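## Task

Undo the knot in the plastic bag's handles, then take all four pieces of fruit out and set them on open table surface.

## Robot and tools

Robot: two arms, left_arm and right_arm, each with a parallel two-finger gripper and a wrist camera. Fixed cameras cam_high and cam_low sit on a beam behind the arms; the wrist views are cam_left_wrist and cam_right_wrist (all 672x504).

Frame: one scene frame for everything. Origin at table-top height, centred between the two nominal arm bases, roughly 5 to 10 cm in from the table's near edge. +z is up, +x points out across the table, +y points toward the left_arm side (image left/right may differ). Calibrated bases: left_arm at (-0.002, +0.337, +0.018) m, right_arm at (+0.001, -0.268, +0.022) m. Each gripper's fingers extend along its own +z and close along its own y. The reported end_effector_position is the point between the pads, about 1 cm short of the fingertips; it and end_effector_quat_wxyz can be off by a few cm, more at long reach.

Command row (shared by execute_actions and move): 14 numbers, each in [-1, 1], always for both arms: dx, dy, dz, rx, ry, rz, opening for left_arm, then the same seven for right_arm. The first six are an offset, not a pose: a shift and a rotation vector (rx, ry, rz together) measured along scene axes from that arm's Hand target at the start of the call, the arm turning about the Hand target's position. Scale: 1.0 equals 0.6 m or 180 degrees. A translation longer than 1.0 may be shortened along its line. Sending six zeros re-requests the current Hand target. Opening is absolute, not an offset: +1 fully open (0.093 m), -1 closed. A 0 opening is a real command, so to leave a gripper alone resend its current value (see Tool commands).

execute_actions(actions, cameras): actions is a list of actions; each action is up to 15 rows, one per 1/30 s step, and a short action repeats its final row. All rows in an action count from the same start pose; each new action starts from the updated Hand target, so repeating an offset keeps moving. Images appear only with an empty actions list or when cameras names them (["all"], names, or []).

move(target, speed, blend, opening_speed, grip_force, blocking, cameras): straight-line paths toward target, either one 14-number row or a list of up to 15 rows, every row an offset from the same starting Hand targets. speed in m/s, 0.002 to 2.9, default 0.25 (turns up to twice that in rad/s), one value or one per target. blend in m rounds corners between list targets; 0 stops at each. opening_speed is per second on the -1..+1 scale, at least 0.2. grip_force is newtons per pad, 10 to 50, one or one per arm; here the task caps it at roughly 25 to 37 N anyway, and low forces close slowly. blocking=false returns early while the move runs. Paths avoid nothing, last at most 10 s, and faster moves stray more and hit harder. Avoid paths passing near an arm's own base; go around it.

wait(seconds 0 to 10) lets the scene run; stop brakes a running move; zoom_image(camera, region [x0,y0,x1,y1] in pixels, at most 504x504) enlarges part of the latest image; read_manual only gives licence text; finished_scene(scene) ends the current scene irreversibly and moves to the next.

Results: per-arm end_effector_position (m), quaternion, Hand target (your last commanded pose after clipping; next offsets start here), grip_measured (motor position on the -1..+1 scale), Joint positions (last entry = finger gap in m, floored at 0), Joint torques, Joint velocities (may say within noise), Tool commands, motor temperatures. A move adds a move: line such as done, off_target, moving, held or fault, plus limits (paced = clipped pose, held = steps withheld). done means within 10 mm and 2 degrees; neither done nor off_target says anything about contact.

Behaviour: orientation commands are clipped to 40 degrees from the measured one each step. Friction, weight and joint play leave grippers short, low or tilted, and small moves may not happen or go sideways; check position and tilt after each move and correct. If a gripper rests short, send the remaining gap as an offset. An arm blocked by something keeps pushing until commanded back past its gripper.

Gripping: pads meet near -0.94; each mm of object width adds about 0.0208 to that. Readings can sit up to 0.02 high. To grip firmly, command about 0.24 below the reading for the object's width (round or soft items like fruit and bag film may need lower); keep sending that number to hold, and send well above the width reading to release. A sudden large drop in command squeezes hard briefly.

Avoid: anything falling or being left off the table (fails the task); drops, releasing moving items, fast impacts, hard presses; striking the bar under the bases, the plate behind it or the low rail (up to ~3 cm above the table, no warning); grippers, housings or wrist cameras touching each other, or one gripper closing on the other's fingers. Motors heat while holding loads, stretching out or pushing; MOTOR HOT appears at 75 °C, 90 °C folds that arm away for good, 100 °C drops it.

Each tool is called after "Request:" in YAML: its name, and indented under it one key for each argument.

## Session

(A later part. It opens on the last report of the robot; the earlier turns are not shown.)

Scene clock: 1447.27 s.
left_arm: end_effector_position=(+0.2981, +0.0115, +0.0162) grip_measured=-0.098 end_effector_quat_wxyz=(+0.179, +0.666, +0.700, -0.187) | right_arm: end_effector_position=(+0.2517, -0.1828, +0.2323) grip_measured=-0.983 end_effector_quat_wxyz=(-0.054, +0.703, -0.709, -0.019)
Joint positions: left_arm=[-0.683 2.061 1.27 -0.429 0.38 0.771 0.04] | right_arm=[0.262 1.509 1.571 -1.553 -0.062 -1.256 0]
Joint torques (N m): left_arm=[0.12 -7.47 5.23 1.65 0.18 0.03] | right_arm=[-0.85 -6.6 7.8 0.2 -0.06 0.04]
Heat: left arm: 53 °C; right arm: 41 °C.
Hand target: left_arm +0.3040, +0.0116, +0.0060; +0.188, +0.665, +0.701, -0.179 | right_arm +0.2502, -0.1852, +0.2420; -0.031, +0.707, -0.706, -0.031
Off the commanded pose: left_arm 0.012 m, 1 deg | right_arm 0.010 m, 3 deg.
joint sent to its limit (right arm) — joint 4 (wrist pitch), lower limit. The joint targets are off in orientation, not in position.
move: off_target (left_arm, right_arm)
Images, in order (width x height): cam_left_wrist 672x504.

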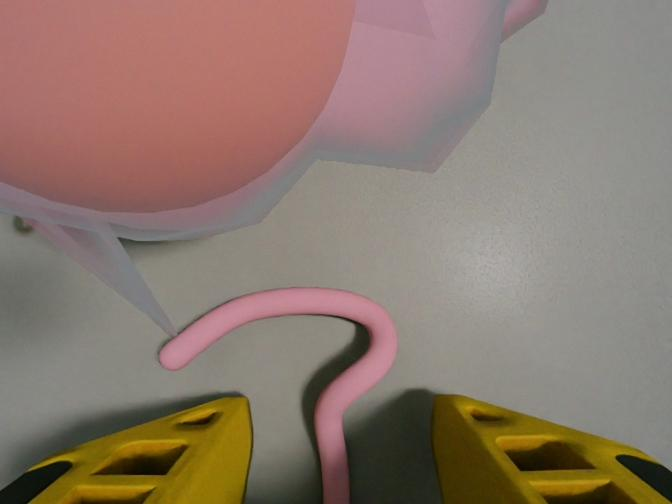

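Request:
move:
  target:
    - [0,0,-0.0135,0,0,0,-0.1, 0,0,0,0,0,0,-1]
    - [0,0,-0.0135,0,0,0,-1, 0,0,0,0,0,0,-1]
  speed: 0.04
  opening_speed: 0.8
  cameras: ["cam_left_wrist"]

Scene clock: 1452.53 s.
left_arm: end_effector_position=(+0.3120, +0.0114, +0.0150) grip_measured=-0.914 end_effector_quat_wxyz=(+0.202, +0.662, +0.701, -0.174) | right_arm: end_effector_position=(+0.2517, -0.1828, +0.2323) grip_measured=-0.983 end_effector_quat_wxyz=(-0.054, +0.703, -0.709, -0.019)
Joint positions: left_arm=[-0.67 2.068 1.262 -0.368 0.361 0.771 0.001] | right_arm=[0.262 1.509 1.571 -1.553 -0.062 -1.256 0]
Joint torques (N m): left_arm=[-0.8 -6.68 4.82 1.41 0.42 0.03] | right_arm=[-0.83 -6.65 7.98 0.2 -0.07 0.05]
Heat: left arm: 52 °C; right arm: 41 °C.
Hand target: left_arm +0.3039, +0.0118, -0.0022; +0.187, +0.665, +0.701, -0.179 | right_arm +0.2502, -0.1852, +0.2420; -0.031, +0.707, -0.706, -0.031
Off the commanded pose: left_arm 0.019 m, 2 deg | right_arm 0.010 m, 3 deg.
joint sent to its limit (right arm) — joint 4 (wrist pitch), lower limit. The joint targets are off in orientation, not in position.
move: off_target (left_arm, right_arm); target 2's new opening was sent with left_arm's hand 0.018 m and 1 deg from that target
Images, in order (width x height): cam_left_wrist 672x504.

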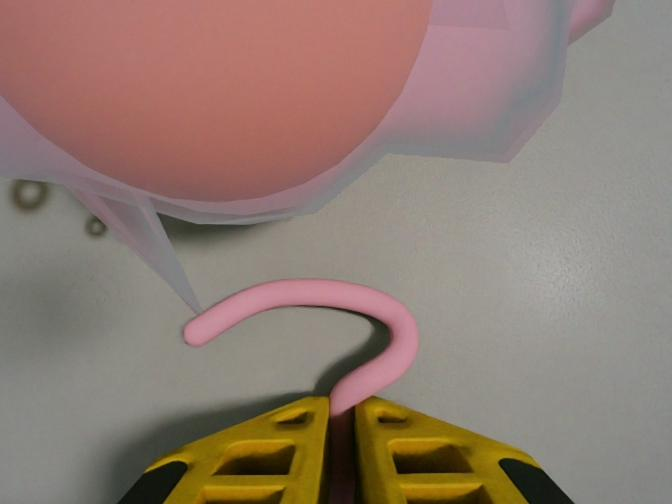

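Request:
move:
  target:
    - [0,0,0.02,0,0,0,-1, 0.0,-0.25,-0.02,0,0,0,-1]
    - [0.027,-0.053,0.204,0,0,0,-1, 0.0,-0.3,-0.02,0,0,0,-1]
    - [0.052,-0.170,0.370,0,0,0,-1, 0.0,-0.3,-0.02,0,0,0,-1]
  speed: [0.25,0.12,0.12]
  blend: [0.0,0.03,0]
  cameras: ["cam_left_wrist","cam_high","cam_right_wrist"]

Scene clock: 1462.70 s.
left_arm: end_effector_position=(+0.3392, -0.0927, +0.2261) grip_measured=-0.914 end_effector_quat_wxyz=(+0.219, +0.662, +0.692, -0.187) | right_arm: end_effector_position=(+0.2494, -0.3625, +0.2259) grip_measured=-0.983 end_effector_quat_wxyz=(-0.049, +0.704, -0.709, +0.009)
Joint positions: left_arm=[-0.804 2.486 2.833 -1.44 0.332 0.643 0.001] | right_arm=[-0.439 1.51 1.561 -1.554 -0.067 -1.958 0]
Joint torques (N m): left_arm=[-0.73 -9.99 8.75 0.92 0.1 -0.1] | right_arm=[-0.96 -4.1 8.29 0.12 -0.09 0.02]
Heat: left arm: 51 °C; right arm: 41 °C.
Hand target: left_arm +0.3352, -0.0902, +0.2199; +0.188, +0.665, +0.701, -0.179 | right_arm +0.2502, -0.3652, +0.2299; -0.031, +0.707, -0.706, -0.031
Off the commanded pose: left_arm 0.008 m, 4 deg | right_arm 0.005 m, 5 deg.
joint sent to its limit (right arm) — joint 4 (wrist pitch), lower limit. The joint targets are off in orientation, not in position.
move: off_target (left_arm, right_arm)
Images, in order (width x height): cam_high 672x504, cam_left_wrist 672x504, cam_right_wrist 672x504.

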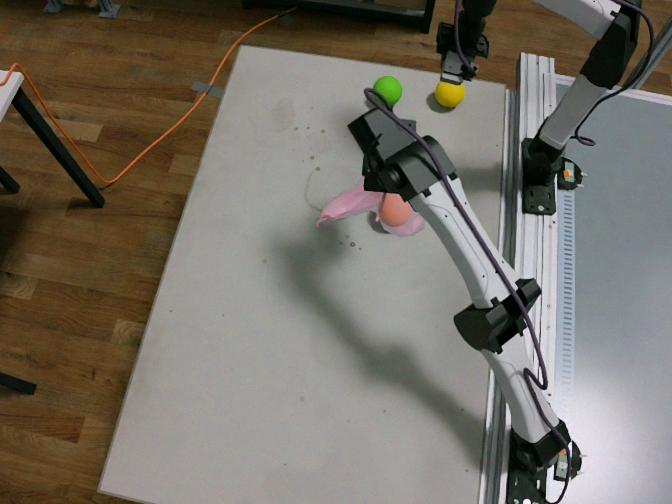

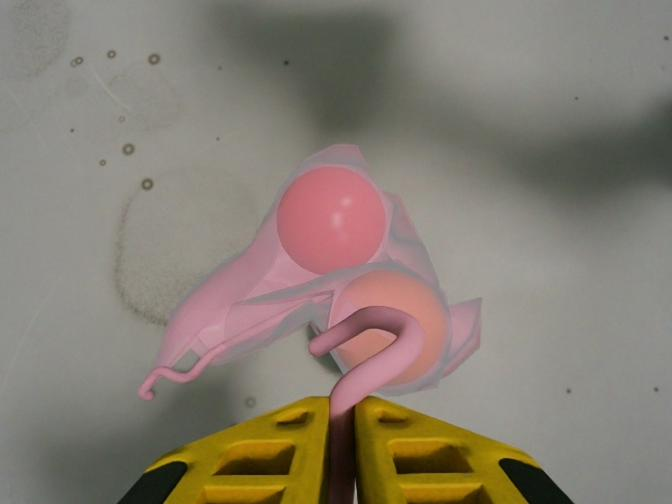

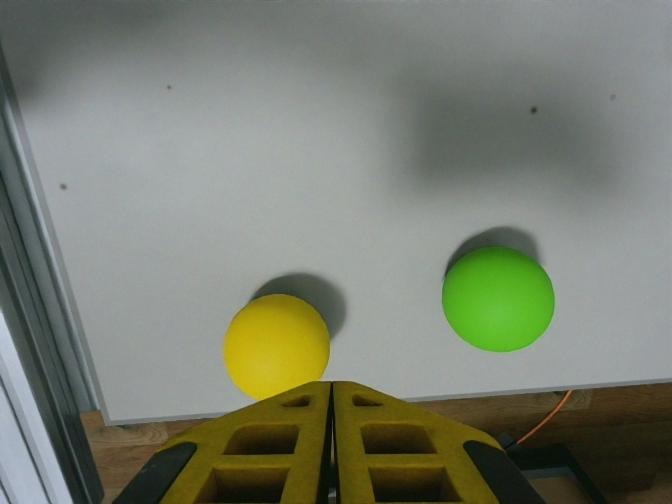

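Request:
zoom_image:
  camera: "cam_left_wrist"
  region: [120, 130, 500, 420]

Request:
zoom_image:
  camera: "cam_high"
  region: [310, 160, 440, 250]

Scaled by 1.326 from the camera's 672x504 image, which has a finer 960x720 frame.

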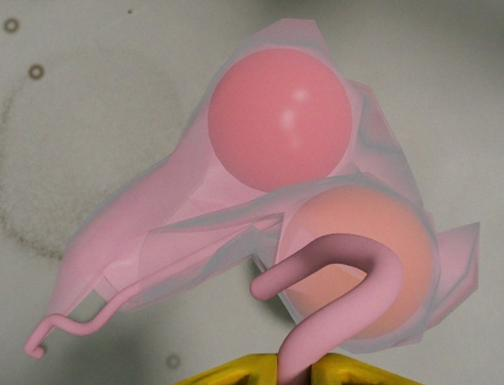

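Scaled by 3.877 from the camera's 672x504 image, which has a finer 960x720 frame.

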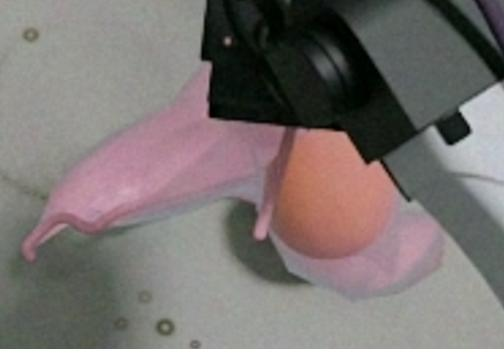

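Request:
move:
  target: [0.008,-0.125,-0.06,-0.0832,-0.0043,0,-1, 0,0,0,0,0,0,-1]
  speed: 0.08
  cameras: ["cam_left_wrist","cam_high"]

Scene clock: 1478.33 s.
left_arm: end_effector_position=(+0.3439, -0.1562, +0.1602) grip_measured=-0.914 end_effector_quat_wxyz=(+0.249, +0.638, +0.685, -0.248) | right_arm: end_effector_position=(+0.2494, -0.3625, +0.2259) grip_measured=-0.983 end_effector_quat_wxyz=(-0.049, +0.704, -0.709, +0.009)
Joint positions: left_arm=[-0.849 2.457 2.414 -0.936 0.414 0.525 0.001] | right_arm=[-0.439 1.51 1.561 -1.554 -0.067 -1.958 0]
Joint torques (N m): left_arm=[-1.02 -15.06 6.54 2.01 0.59 -0.14] | right_arm=[-0.95 -4.27 8.28 0.14 -0.08 0.05]
Heat: left arm: 52 °C; right arm: 42 °C.
Hand target: left_arm +0.3400, -0.1652, +0.1838; +0.277, +0.636, +0.670, -0.264 | right_arm +0.2502, -0.3652, +0.2299; -0.031, +0.707, -0.706, -0.031
Off the commanded pose: left_arm 0.026 m, 4 deg | right_arm 0.005 m, 5 deg.
joint sent to its limit (right arm) — joint 4 (wrist pitch), lower limit. The joint targets are off in orientation, not in position.
move: off_target (left_arm, right_arm)
Images, in order (width x height): cam_high 672x504, cam_left_wrist 672x504.

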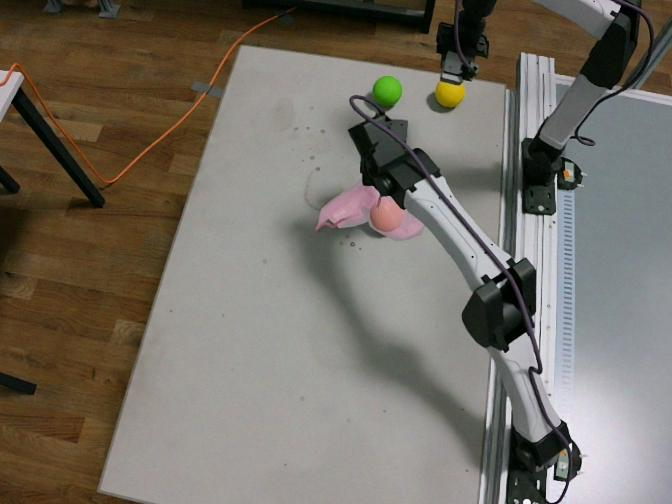

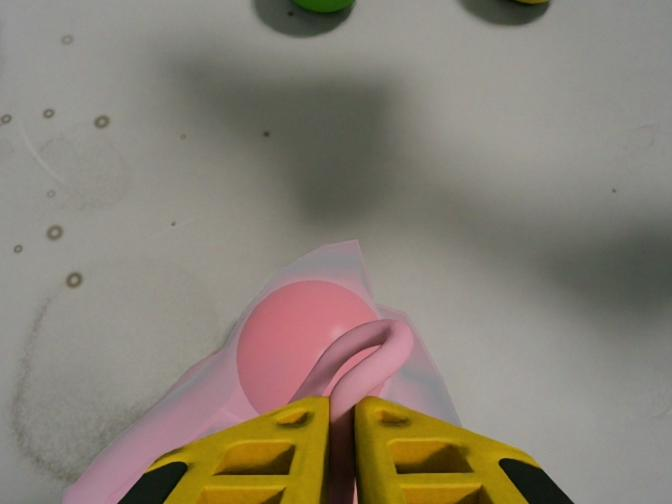

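Request:
zoom_image:
  camera: "cam_high"
  region: [310, 170, 440, 250]

Scaled by 3.877 from the camera's 672x504 image, which has a finer 960x720 frame.

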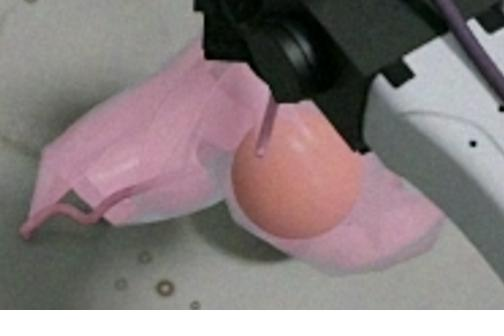

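Request:
move:
  target: [0.0,-0.14,-0.03,-0.0832,-0.0043,0,-1, -0.05,-0.06,0.03,0,0,0,-1]
  speed: 0.08
  cameras: ["cam_left_wrist","cam_high"]

Scene clock: 1491.63 s.
left_arm: end_effector_position=(+0.3429, -0.2383, +0.1647) grip_measured=-0.914 end_effector_quat_wxyz=(+0.351, +0.597, +0.641, -0.329) | right_arm: end_effector_position=(+0.2262, -0.4004, +0.2373) grip_measured=-0.983 end_effector_quat_wxyz=(-0.046, +0.692, -0.719, +0.041)
Joint positions: left_arm=[-0.918 2.545 2.382 -0.495 0.473 0.351 0.001] | right_arm=[-0.602 1.459 1.561 -1.554 -0.056 -2.089 0]
Joint torques (N m): left_arm=[-0.87 -11.64 8.7 2.46 0.53 -0.09] | right_arm=[-0.9 -7.04 7.23 0.26 0.02 0.04]
Motor temperatures (°C): left_arm=[22 58 51 42 22 24 23] | right_arm=[24 39 42 24 24 26 25]
Heat: left arm: 58 °C; right arm: 42 °C.
Hand target: left_arm +0.3399, -0.2492, +0.1658; +0.362, +0.596, +0.628, -0.345 | right_arm +0.2202, -0.4012, +0.2479; -0.031, +0.707, -0.706, -0.031
Off the commanded pose: left_arm 0.011 m, 3 deg | right_arm 0.012 m, 9 deg.
joint sent to its limit (right arm) — joint 4 (wrist pitch), lower limit; joint 6 (wrist roll), lower limit. The joint targets are off in orientation, not in position.
move: off_target (left_arm, right_arm)
Images, in order (width x height): cam_high 672x504, cam_left_wrist 672x504.

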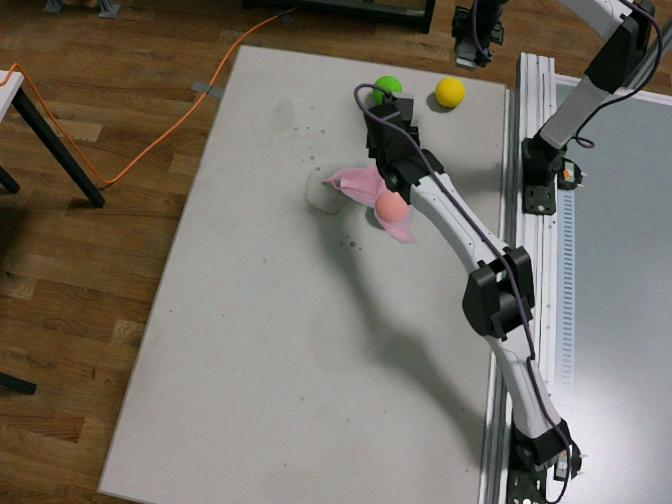

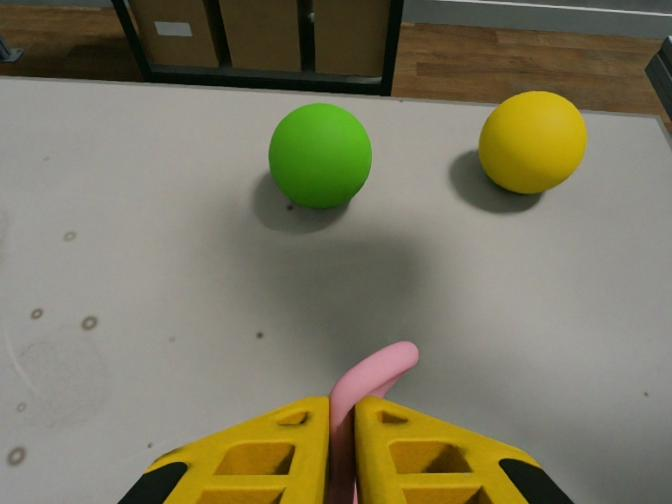

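Request:
zoom_image:
  camera: "cam_high"
  region: [310, 150, 440, 250]

Scaled by 3.877 from the camera's 672x504 image, which has a finer 960x720 frame.

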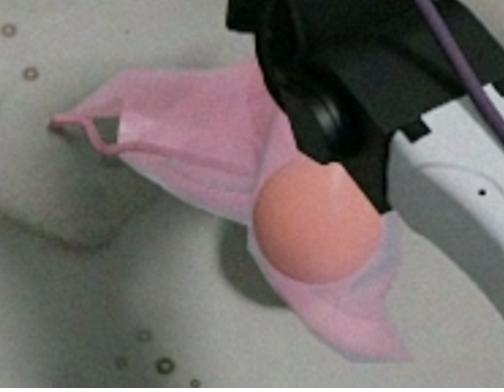

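Request:
move:
  target:
    - [0.0,0.0,-0.09,0,0,0,-1, 0,0,0,0,0,0,-1]
    - [0.0,0.0,-0.09,0,0,0,0.2, 0,0,0,0,0,0,-1]
    - [0.0,0.02,0.08,0,0,0,0.2, 0,0,0,0,0,0,-1]
    - [0.05,0.30,0.17,0,0,0,0.2, 0,0,0,0,0,0,-1]
  speed: [0.08,0.1,0.1,0.25]
  blend: [0,0,0.03,0]
  opening_speed: 0.8
  cameras: ["cam_left_wrist","cam_high"]

Scene clock: 1513.33 s.
left_arm: end_effector_position=(+0.3846, -0.0733, +0.2668) grip_measured=+0.198 end_effector_quat_wxyz=(+0.380, +0.589, +0.629, -0.335) | right_arm: end_effector_position=(+0.2262, -0.4005, +0.2373) grip_measured=-0.983 end_effector_quat_wxyz=(-0.045, +0.692, -0.719, +0.041)
Joint positions: left_arm=[-0.627 2.083 1.988 -0.61 0.702 0.548 0.055] | right_arm=[-0.602 1.459 1.561 -1.554 -0.055 -2.089 0]
Joint torques (N m): left_arm=[-0.61 -12.12 6.75 1.28 0.63 0.17] | right_arm=[-1.01 -7.2 7.21 0.22 0 0.06]
Motor temperatures (°C): left_arm=[22 64 52 44 22 24 23] | right_arm=[24 40 42 24 24 26 25]
Heat: left arm: 64 °C; right arm: 42 °C.
Hand target: left_arm +0.3698, -0.0693, +0.2679; +0.362, +0.596, +0.628, -0.345 | right_arm +0.2202, -0.4012, +0.2479; -0.031, +0.707, -0.706, -0.031
Off the commanded pose: left_arm 0.015 m, 3 deg | right_arm 0.012 m, 9 deg.
joint sent to its limit (right arm) — joint 4 (wrist pitch), lower limit; joint 6 (wrist roll), lower limit. The joint targets are off in orientation, not in position.
move: off_target (left_arm, right_arm)
Images, in order (width x height): cam_high 672x504, cam_left_wrist 672x504.

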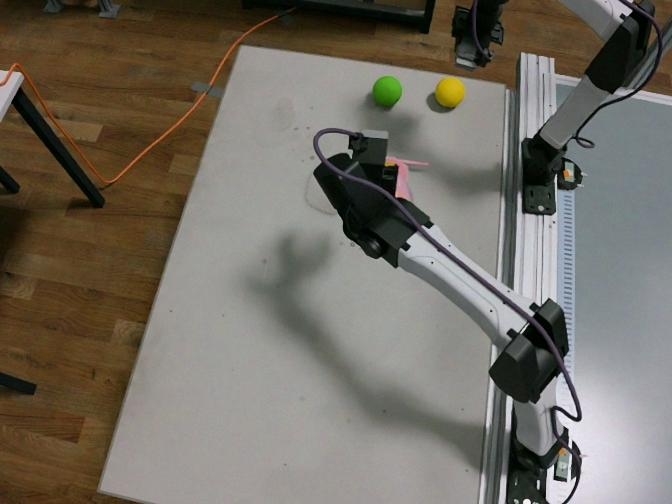

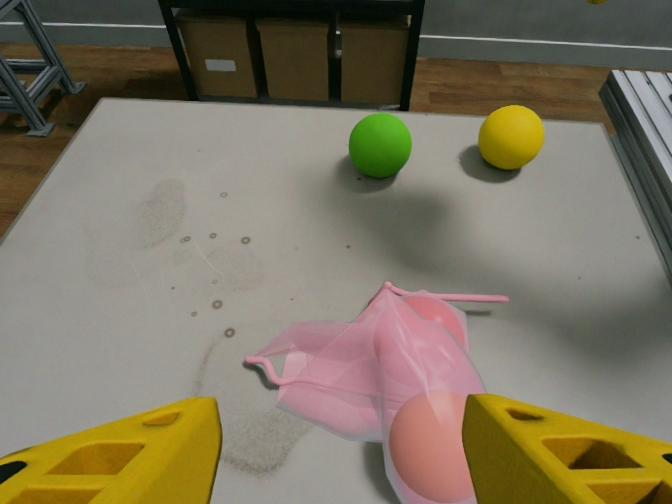

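Request:
zoom_image:
  camera: "cam_left_wrist"
  region: [230, 260, 530, 504]

Scaled by 1.680 from the camera's 672x504 image, which has a finer 960x720 frame.

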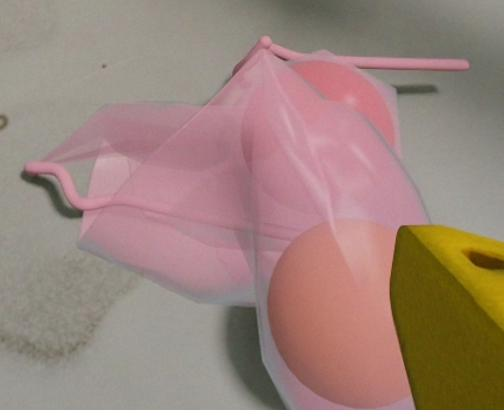

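Request:
move:
  target: [-0.05,0.25,0.03,0,0,0,0.2, 0.03,0.12,0,0,0,-0.17,-1]
  speed: 0.25
  cameras: ["cam_right_wrist","cam_high","cam_left_wrist"]

Scene clock: 1522.13 s.
left_arm: end_effector_position=(+0.3515, +0.0781, +0.2826) grip_measured=+0.198 end_effector_quat_wxyz=(+0.372, +0.595, +0.631, -0.331) | right_arm: end_effector_position=(+0.2461, -0.3351, +0.2449) grip_measured=-0.983 end_effector_quat_wxyz=(+0.073, -0.494, +0.866, -0.023)
Joint positions: left_arm=[-0.336 1.742 1.658 -0.876 0.894 0.883 0.055] | right_arm=[-0.334 1.418 1.549 -1.554 -0.056 -1.325 0]
Joint torques (N m): left_arm=[-0.02 -8.81 7.12 0.96 0.89 0.18] | right_arm=[0.44 -6.71 4.98 0.34 -0.19 0.25]
Motor temperatures (°C): left_arm=[22 63 52 42 22 24 22] | right_arm=[24 40 41 24 24 26 25]
Heat: left arm: 63 °C; right arm: 41 °C.
Hand target: left_arm +0.3398, +0.0808, +0.2859; +0.362, +0.596, +0.628, -0.345 | right_arm +0.2383, -0.3291, +0.2479; +0.038, -0.495, +0.868, +0.022
Off the commanded pose: left_arm 0.012 m, 2 deg | right_arm 0.010 m, 7 deg.
joint sent to its limit (right arm) — joint 4 (wrist pitch), lower limit. The joint targets are off in orientation, not in position.
move: off_target (left_arm, right_arm)
Images, in order (width x height): cam_high 672x504, cam_left_wrist 672x504, cam_right_wrist 672x504.

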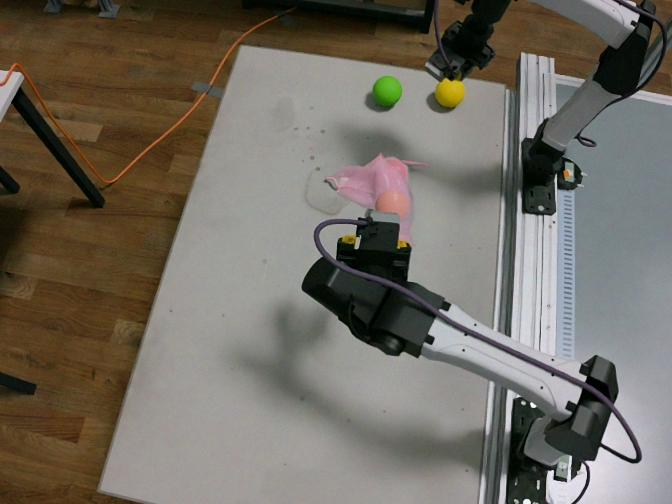

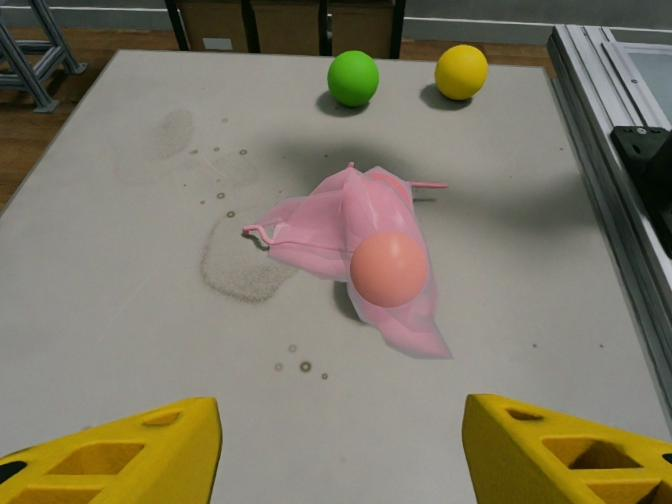

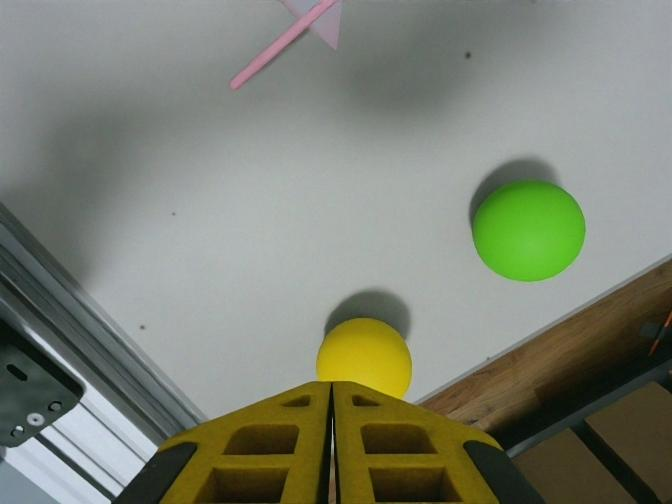

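Request:
zoom_image:
  camera: "cam_left_wrist"
  region: [235, 155, 465, 365]

Scaled by 2.191 from the camera's 672x504 image, which has a finer 960x720 frame.

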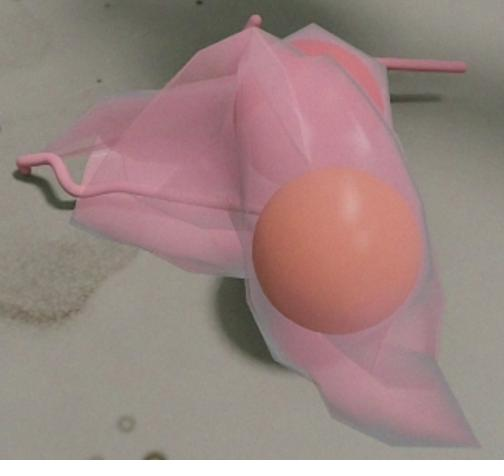

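Request:
zoom_image:
  camera: "cam_left_wrist"
  region: [335, 220, 445, 320]

Scaled by 4.582 from the camera's 672x504 image, which has a finer 960x720 frame.

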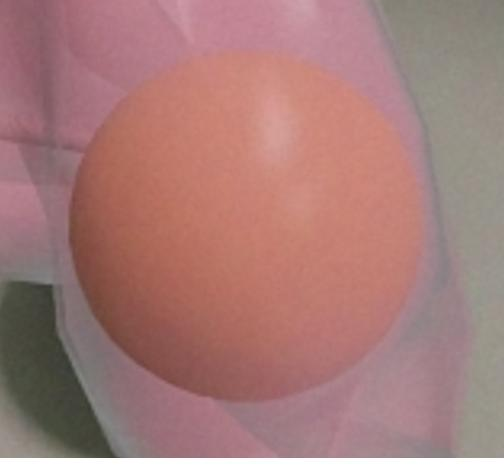

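Request:
move:
  target: [0,0,0,0,0,0,0.2, 0.10,0.08,-0.06,0,0,0.083,-1]
  speed: 0.25
  cameras: ["cam_right_wrist"]

Scene clock: 1550.77 s.
left_arm: end_effector_position=(+0.3513, +0.0781, +0.2826) grip_measured=+0.198 end_effector_quat_wxyz=(+0.371, +0.596, +0.630, -0.332) | right_arm: end_effector_position=(+0.2910, -0.2837, +0.2082) grip_measured=-0.983 end_effector_quat_wxyz=(+0.024, -0.597, +0.801, +0.030)
Joint positions: left_arm=[-0.336 1.742 1.658 -0.876 0.894 0.883 0.055] | right_arm=[-0.119 1.647 1.625 -1.541 -0.058 -1.357 0]
Joint torques (N m): left_arm=[0.01 -8.84 7.15 0.97 0.9 0.18] | right_arm=[0.24 -5.68 8.25 0.27 -0.17 0.02]
Motor temperatures (°C): left_arm=[22 58 51 39 22 24 22] | right_arm=[24 39 39 24 24 26 25]
Heat: left arm: 58 °C; right arm: 39 °C.
Hand target: left_arm +0.3398, +0.0807, +0.2859; +0.362, +0.596, +0.628, -0.345 | right_arm +0.2983, -0.2812, +0.2120; +0.035, -0.604, +0.796, +0.026
Off the commanded pose: left_arm 0.012 m, 2 deg | right_arm 0.009 m, 2 deg.
move: off_target (left_arm)
Images, in order (width x height): cam_right_wrist 672x504.

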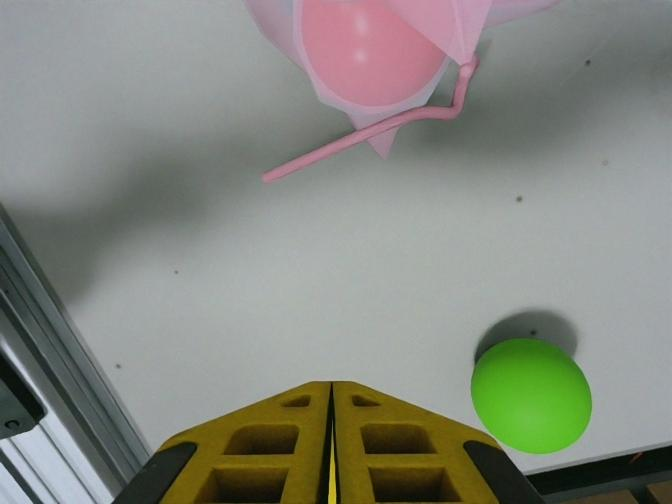

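Request:
move:
  target: [0,0,0,0,0,0,0.2, 0.02,0.16,0.05,0,0,0,-1]
  speed: 0.2
  cameras: ["cam_right_wrist"]

Scene clock: 1554.00 s.
left_arm: end_effector_position=(+0.3513, +0.0781, +0.2826) grip_measured=+0.198 end_effector_quat_wxyz=(+0.371, +0.596, +0.630, -0.332) | right_arm: end_effector_position=(+0.3092, -0.1857, +0.2401) grip_measured=-0.983 end_effector_quat_wxyz=(+0.069, -0.606, +0.793, +0.014)
Joint positions: left_arm=[-0.336 1.742 1.658 -0.876 0.894 0.883 0.055] | right_arm=[0.202 1.689 1.789 -1.551 -0.058 -1.057 0]
Joint torques (N m): left_arm=[-0.08 -8.75 7.17 0.97 0.9 0.15] | right_arm=[-0.08 -5.78 8.09 0.32 -0.06 0.22]
Motor temperatures (°C): left_arm=[22 57 51 39 22 24 22] | right_arm=[24 39 39 24 24 26 25]
Heat: left arm: 57 °C; right arm: 39 °C.
Hand target: left_arm +0.3398, +0.0807, +0.2859; +0.362, +0.596, +0.628, -0.345 | right_arm +0.3103, -0.1852, +0.2419; +0.035, -0.604, +0.796, +0.026
Off the commanded pose: left_arm 0.012 m, 2 deg | right_arm 0.002 m, 4 deg.
joint sent to its limit (right arm) — joint 4 (wrist pitch), lower limit. The joint targets are off in orientation, not in position.
move: off_target (left_arm, right_arm)
Images, in order (width x height): cam_right_wrist 672x504.

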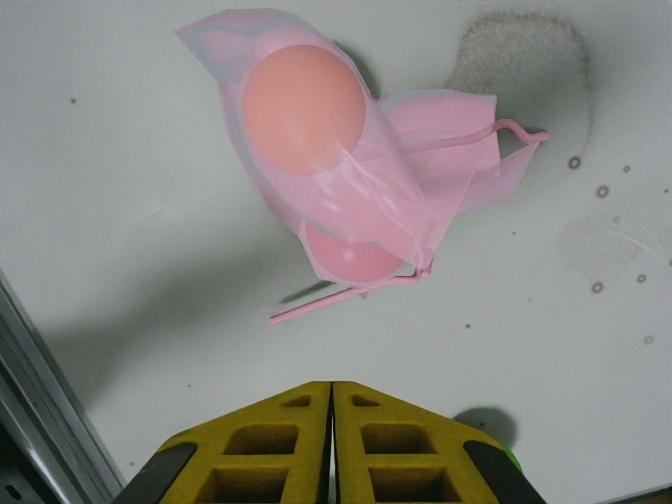

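Request:
zoom_image:
  camera: "cam_right_wrist"
  region: [160, 0, 570, 340]

Scaled by 1.229 from the camera's 672x504 image, which has a finer 960x720 frame.

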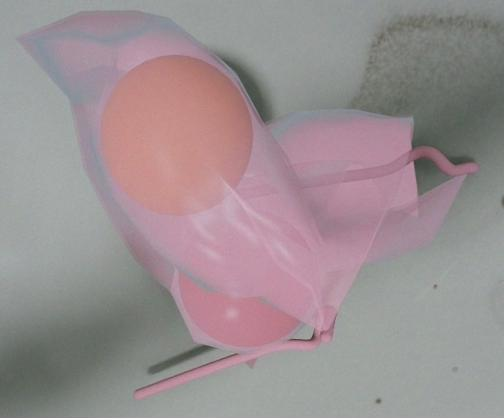

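Request:
move:
  target: [0,0,0,0,0,0,0.2, 0.033,-0.133,-0.153,0,0,-0.4133,-0.1]
  speed: 0.3
  cameras: ["cam_right_wrist"]

Scene clock: 1607.73 s.
left_arm: end_effector_position=(+0.3513, +0.0781, +0.2826) grip_measured=+0.198 end_effector_quat_wxyz=(+0.371, +0.596, +0.630, -0.332) | right_arm: end_effector_position=(+0.3288, -0.2626, +0.1547) grip_measured=-0.102 end_effector_quat_wxyz=(+0.043, -0.007, +0.999, +0.004)
Joint positions: left_arm=[-0.336 1.742 1.658 -0.876 0.894 0.883 0.055] | right_arm=[-0.011 1.689 1.454 -1.241 0.015 0.016 0.04]
Joint torques (N m): left_arm=[-0.05 -8.81 7.15 0.98 0.91 0.16] | right_arm=[-0.61 -7.09 5.29 0.58 0.13 0.24]
Heat: left arm: 54 °C; right arm: 40 °C.
Hand target: left_arm +0.3398, +0.0807, +0.2859; +0.362, +0.596, +0.628, -0.345 | right_arm +0.3302, -0.2650, +0.1502; +0.044, +0.000, +0.999, +0.000
Off the commanded pose: left_arm 0.012 m, 2 deg | right_arm 0.005 m, 1 deg.
move: off_target (left_arm)
Images, in order (width x height): cam_right_wrist 672x504.

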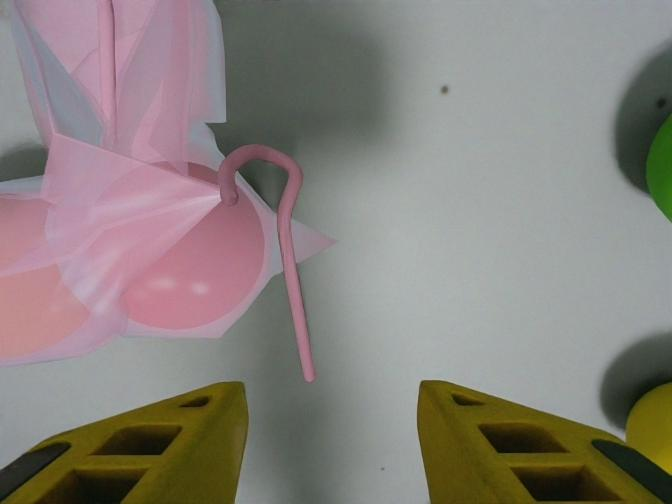

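Request:
move:
  target:
    - [0,0,0,0,0,0,0.2, -0.0753,0.0333,-0.15,0,0,0,-0.42]
    - [0,0,0,0,0,0,0.2, -0.0753,0.0333,-0.232,0,0,0,-0.42]
  speed: [0.15,0.06]
  cameras: ["cam_right_wrist"]

Scene clock: 1623.93 s.
left_arm: end_effector_position=(+0.3513, +0.0781, +0.2826) grip_measured=+0.198 end_effector_quat_wxyz=(+0.371, +0.596, +0.630, -0.332) | right_arm: end_effector_position=(+0.2811, -0.2465, +0.0275) grip_measured=-0.418 end_effector_quat_wxyz=(+0.038, +0.000, +0.999, +0.002)
Joint positions: left_arm=[-0.336 1.742 1.658 -0.876 0.894 0.883 0.055] | right_arm=[0.048 1.657 0.888 -0.719 0.025 0.089 0.025]
Joint torques (N m): left_arm=[0.02 -8.73 7.21 0.96 0.9 0.19] | right_arm=[0.25 -3.54 2.85 1.11 0.06 0.14]
Heat: left arm: 54 °C; right arm: 40 °C.
Hand target: left_arm +0.3398, +0.0807, +0.2859; +0.362, +0.596, +0.628, -0.345 | right_arm +0.2850, -0.2450, +0.0110; +0.044, +0.000, +0.999, +0.000
Off the commanded pose: left_arm 0.012 m, 2 deg | right_arm 0.017 m, 1 deg.
move: off_target (left_arm, right_arm)
Images, in order (width x height): cam_right_wrist 672x504.

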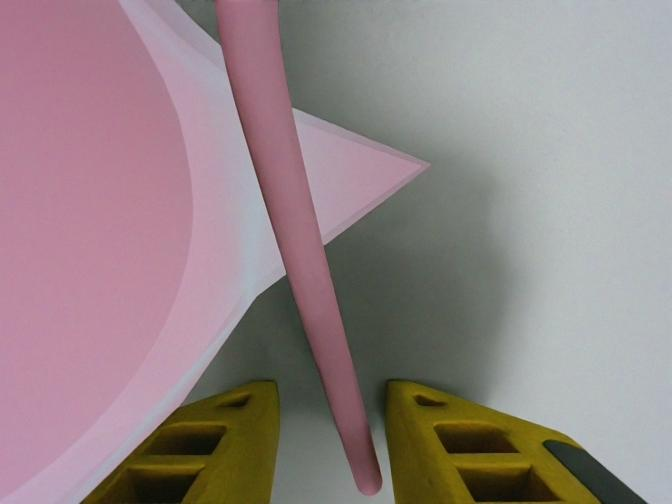

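Request:
move:
  target:
    - [0,0,0,0,0,0,0.2, 0.012,0.002,0,0,0,0,-0.6]
    - [0,0,0,0,0,0,0.2, 0.032,0.008,0.005,0,0,0,-0.6]
    - [0,0,0,0,0,0,0.2, 0.032,0.008,0.005,0,0,0,-1]
  speed: 0.06
  opening_speed: 0.8
  cameras: ["cam_right_wrist"]

Scene clock: 1632.70 s.
left_arm: end_effector_position=(+0.3513, +0.0781, +0.2826) grip_measured=+0.198 end_effector_quat_wxyz=(+0.371, +0.596, +0.630, -0.332) | right_arm: end_effector_position=(+0.2841, -0.2456, +0.0274) grip_measured=-0.902 end_effector_quat_wxyz=(+0.019, -0.002, +1.000, -0.004)
Joint positions: left_arm=[-0.336 1.742 1.658 -0.876 0.894 0.883 0.055] | right_arm=[0.055 1.701 0.939 -0.765 0.033 0.094 0.002]
Joint torques (N m): left_arm=[-0.05 -8.77 7.12 0.96 0.91 0.16] | right_arm=[0.5 -2.66 6.02 1.2 0 0.24]
Heat: left arm: 53 °C; right arm: 39 °C.
Hand target: left_arm +0.3398, +0.0807, +0.2859; +0.362, +0.596, +0.628, -0.345 | right_arm +0.3041, -0.2402, +0.0140; +0.044, +0.000, +0.999, +0.000
Off the commanded pose: left_arm 0.012 m, 2 deg | right_arm 0.025 m, 3 deg.
move: off_target (left_arm, right_arm); target 3's new opening was sent with right_arm's hand 0.025 m and 3 deg from that target
Images, in order (width x height): cam_right_wrist 672x504.

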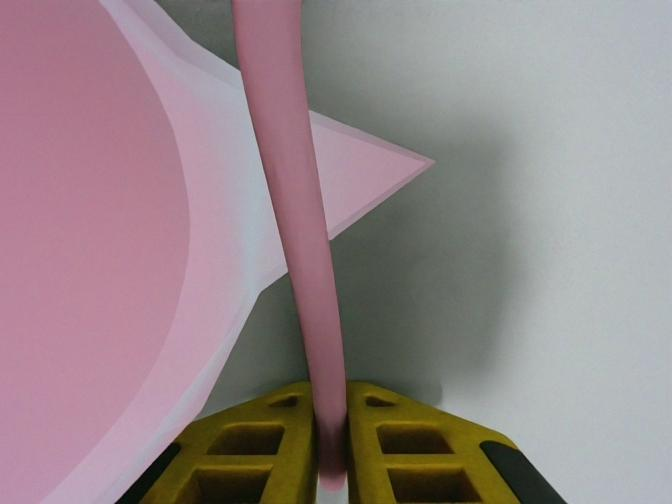

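Request:
move:
  target: [-0.1663,-0.2845,-0.1432,0.231,0.2423,0.4424,-1, -0.048,-0.066,0.045,0,0,0,-1]
  speed: 0.3
  cameras: ["cam_right_wrist","cam_left_wrist","cam_high"]

Scene clock: 1651.33 s.
left_arm: end_effector_position=(+0.2445, -0.0918, +0.2021) grip_measured=-0.988 end_effector_quat_wxyz=(+0.102, +0.007, +0.990, -0.099) | right_arm: end_effector_position=(+0.2811, -0.2772, +0.0361) grip_measured=-0.902 end_effector_quat_wxyz=(+0.043, +0.002, +0.999, +0.003)
Joint positions: left_arm=[-1.088 2.356 2.588 -1.535 -0.101 -1.059 0] | right_arm=[-0.069 1.625 0.894 -0.745 0.012 -0.023 0.002]
Joint torques (N m): left_arm=[-0.81 -9.54 8.68 0.6 -0.16 -0.08] | right_arm=[-0.91 -8.88 4.82 0.31 0.07 0]
Motor temperatures (°C): left_arm=[22 52 50 35 23 24 22] | right_arm=[24 38 39 26 24 26 25]
Heat: left arm: 52 °C; right arm: 39 °C.
Hand target: left_arm +0.2402, -0.0899, +0.1999; +0.044, +0.000, +0.999, +0.000 | right_arm +0.2753, -0.2798, +0.0410; +0.044, +0.000, +0.999, +0.000
Off the commanded pose: left_arm 0.005 m, 13 deg | right_arm 0.008 m, 0 deg.
joint sent to its limit (left arm) — joint 4 (wrist pitch), lower limit. The joint targets are off in orientation, not in position.
move: off_target (left_arm)
Images, in order (width x height): cam_high 672x504, cam_left_wrist 672x504, cam_right_wrist 672x504.

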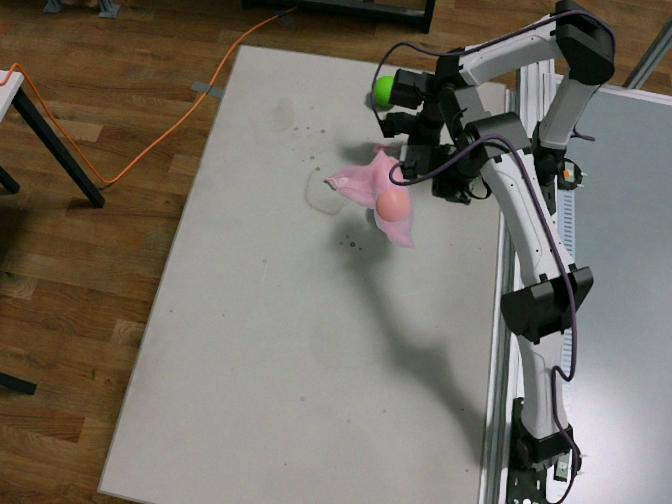

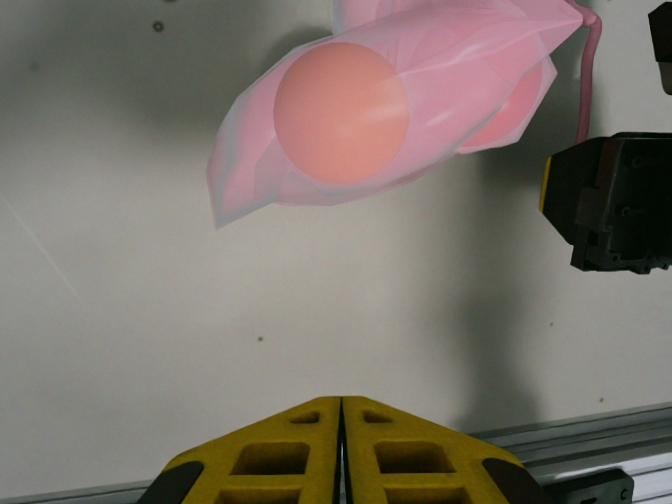

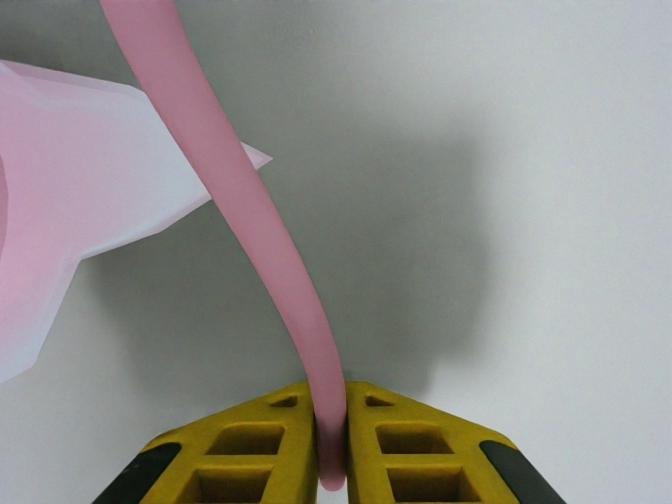

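Request:
move:
  target:
    - [0.013,-0.0735,-0.253,0,0,0,-1, 0,0,0,0,0,0,-1]
    - [0.1163,-0.0735,-0.253,0,0,0,-1, 0,0,0,0,0,0,-1]
  speed: [0.15,0.05]
  cameras: ["cam_left_wrist","cam_high"]

Scene clock: 1666.47 s.
left_arm: end_effector_position=(+0.3039, -0.1232, +0.0481) grip_measured=-0.988 end_effector_quat_wxyz=(+0.080, -0.002, +0.996, -0.049) | right_arm: end_effector_position=(+0.2811, -0.2772, +0.0361) grip_measured=-0.902 end_effector_quat_wxyz=(+0.043, +0.002, +0.999, +0.003)
Joint positions: left_arm=[-1.014 2.811 2.842 -1.436 -0.101 -1.01 0] | right_arm=[-0.069 1.625 0.894 -0.745 0.012 -0.023 0.002]
Joint torques (N m): left_arm=[-0.08 -11.63 9.01 1.1 -0.02 0.17] | right_arm=[-0.95 -8.95 4.79 0.32 0.1 0.06]
Heat: left arm: 51 °C; right arm: 39 °C.
Hand target: left_arm +0.3098, -0.1340, +0.0480; +0.044, +0.000, +0.999, +0.000 | right_arm +0.2753, -0.2798, +0.0410; +0.044, +0.000, +0.999, +0.000
Off the commanded pose: left_arm 0.012 m, 7 deg | right_arm 0.008 m, 0 deg.
elbow stopped short (left arm): the move would have taken joint 3 (elbow) straighter than the controller allows.
move: off_target (left_arm)
Images, in order (width x height): cam_high 672x504, cam_left_wrist 672x504.

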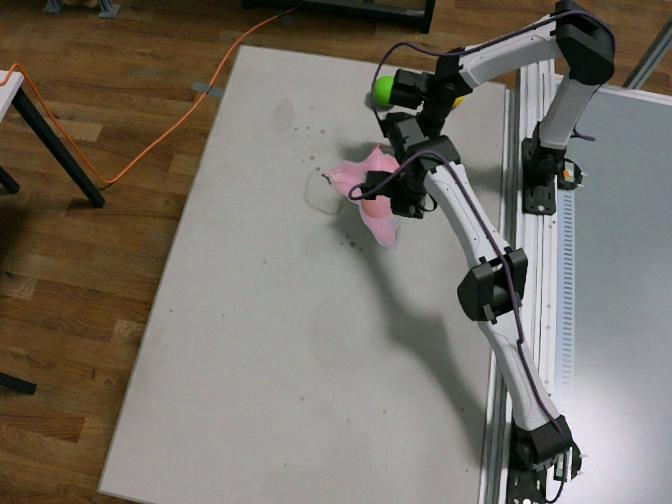

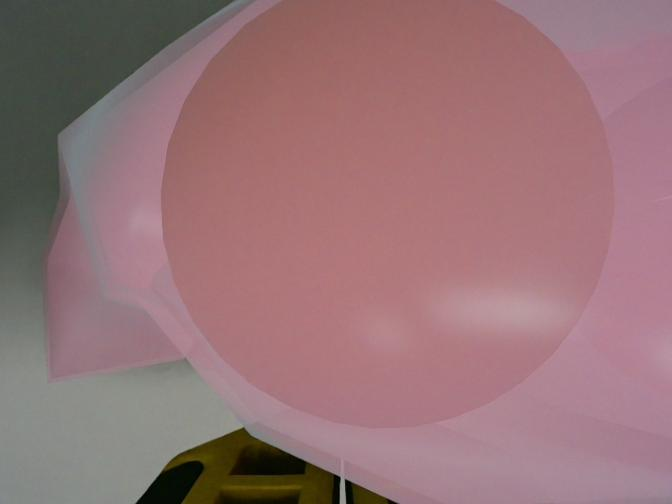

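Request:
zoom_image:
  camera: "cam_high"
  region: [310, 130, 440, 260]

Scaled by 3.877 from the camera's 672x504 image, which has a finer 960x720 frame.

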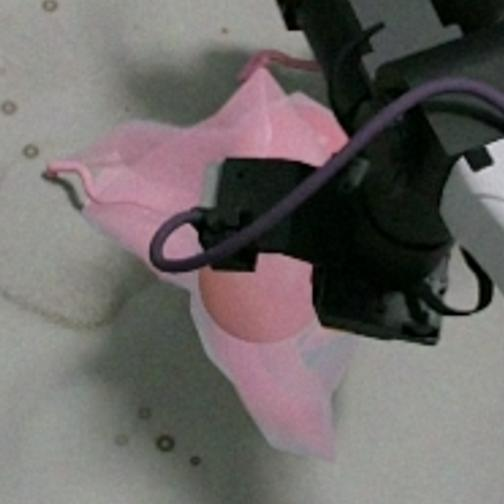

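Request:
move:
  target:
    - [0,0,0,0,0,0,-1, -0.02,-0.005,0.07,0,0,0,-1]
    - [0,0,0,0,0,0,-1, -0.11,-0.02,0.09,0,0,0,-1]
  speed: 0.08
  blend: [0.02,0]
  cameras: ["cam_left_wrist","cam_high","cam_right_wrist"]

Scene clock: 1682.13 s.
left_arm: end_effector_position=(+0.3040, -0.1234, +0.0481) grip_measured=-0.988 end_effector_quat_wxyz=(+0.081, -0.001, +0.996, -0.050) | right_arm: end_effector_position=(+0.2177, -0.2912, +0.0950) grip_measured=-0.902 end_effector_quat_wxyz=(+0.051, +0.002, +0.999, -0.001)
Joint positions: left_arm=[-1.014 2.811 2.842 -1.435 -0.101 -1.01 0] | right_arm=[-0.136 1.272 0.835 -1.021 0.012 -0.09 0.002]
Joint torques (N m): left_arm=[-0.05 -11.58 8.95 1.08 -0.02 0.17] | right_arm=[-1.02 -5.12 5.23 0.27 -0.02 0.02]
Heat: left arm: 52 °C; right arm: 40 °C.
Hand target: left_arm +0.3098, -0.1340, +0.0480; +0.044, +0.000, +0.999, +0.000 | right_arm +0.2092, -0.2918, +0.0949; +0.044, +0.000, +0.999, +0.000
Off the commanded pose: left_arm 0.012 m, 7 deg | right_arm 0.008 m, 1 deg.
elbow stopped short (left arm): the move would have taken joint 3 (elbow) straighter than the controller allows.
move: off_target (left_arm)
Images, in order (width x height): cam_high 672x504, cam_left_wrist 672x504, cam_right_wrist 672x504.

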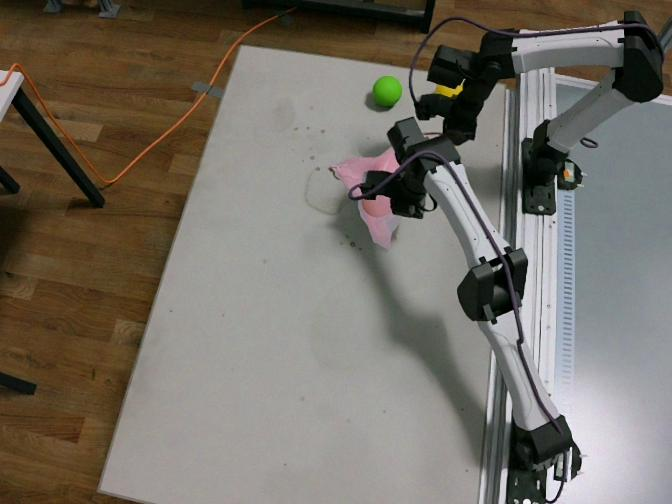

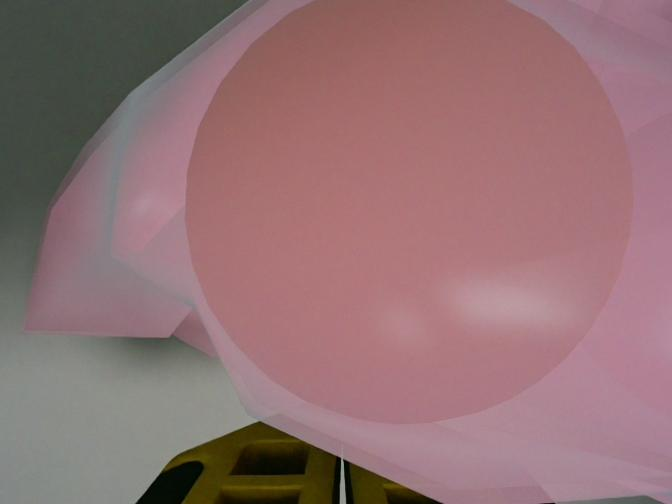

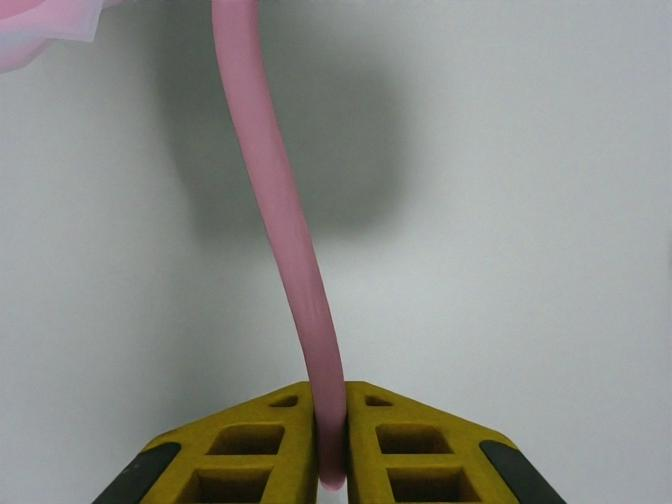

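Request:
zoom_image:
  camera: "cam_high"
  region: [310, 120, 450, 260]

Scaled by 3.600 from the camera's 672x504 image, which has a finer 960x720 frame.

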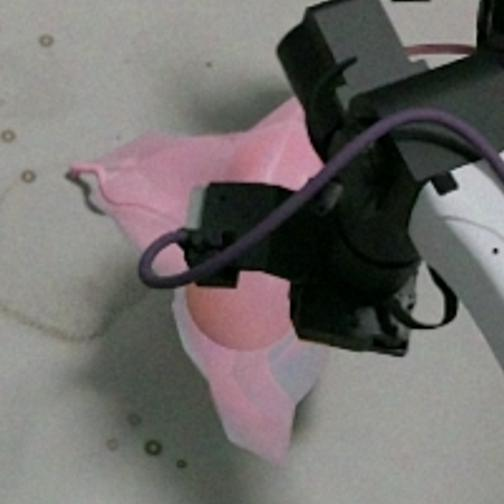

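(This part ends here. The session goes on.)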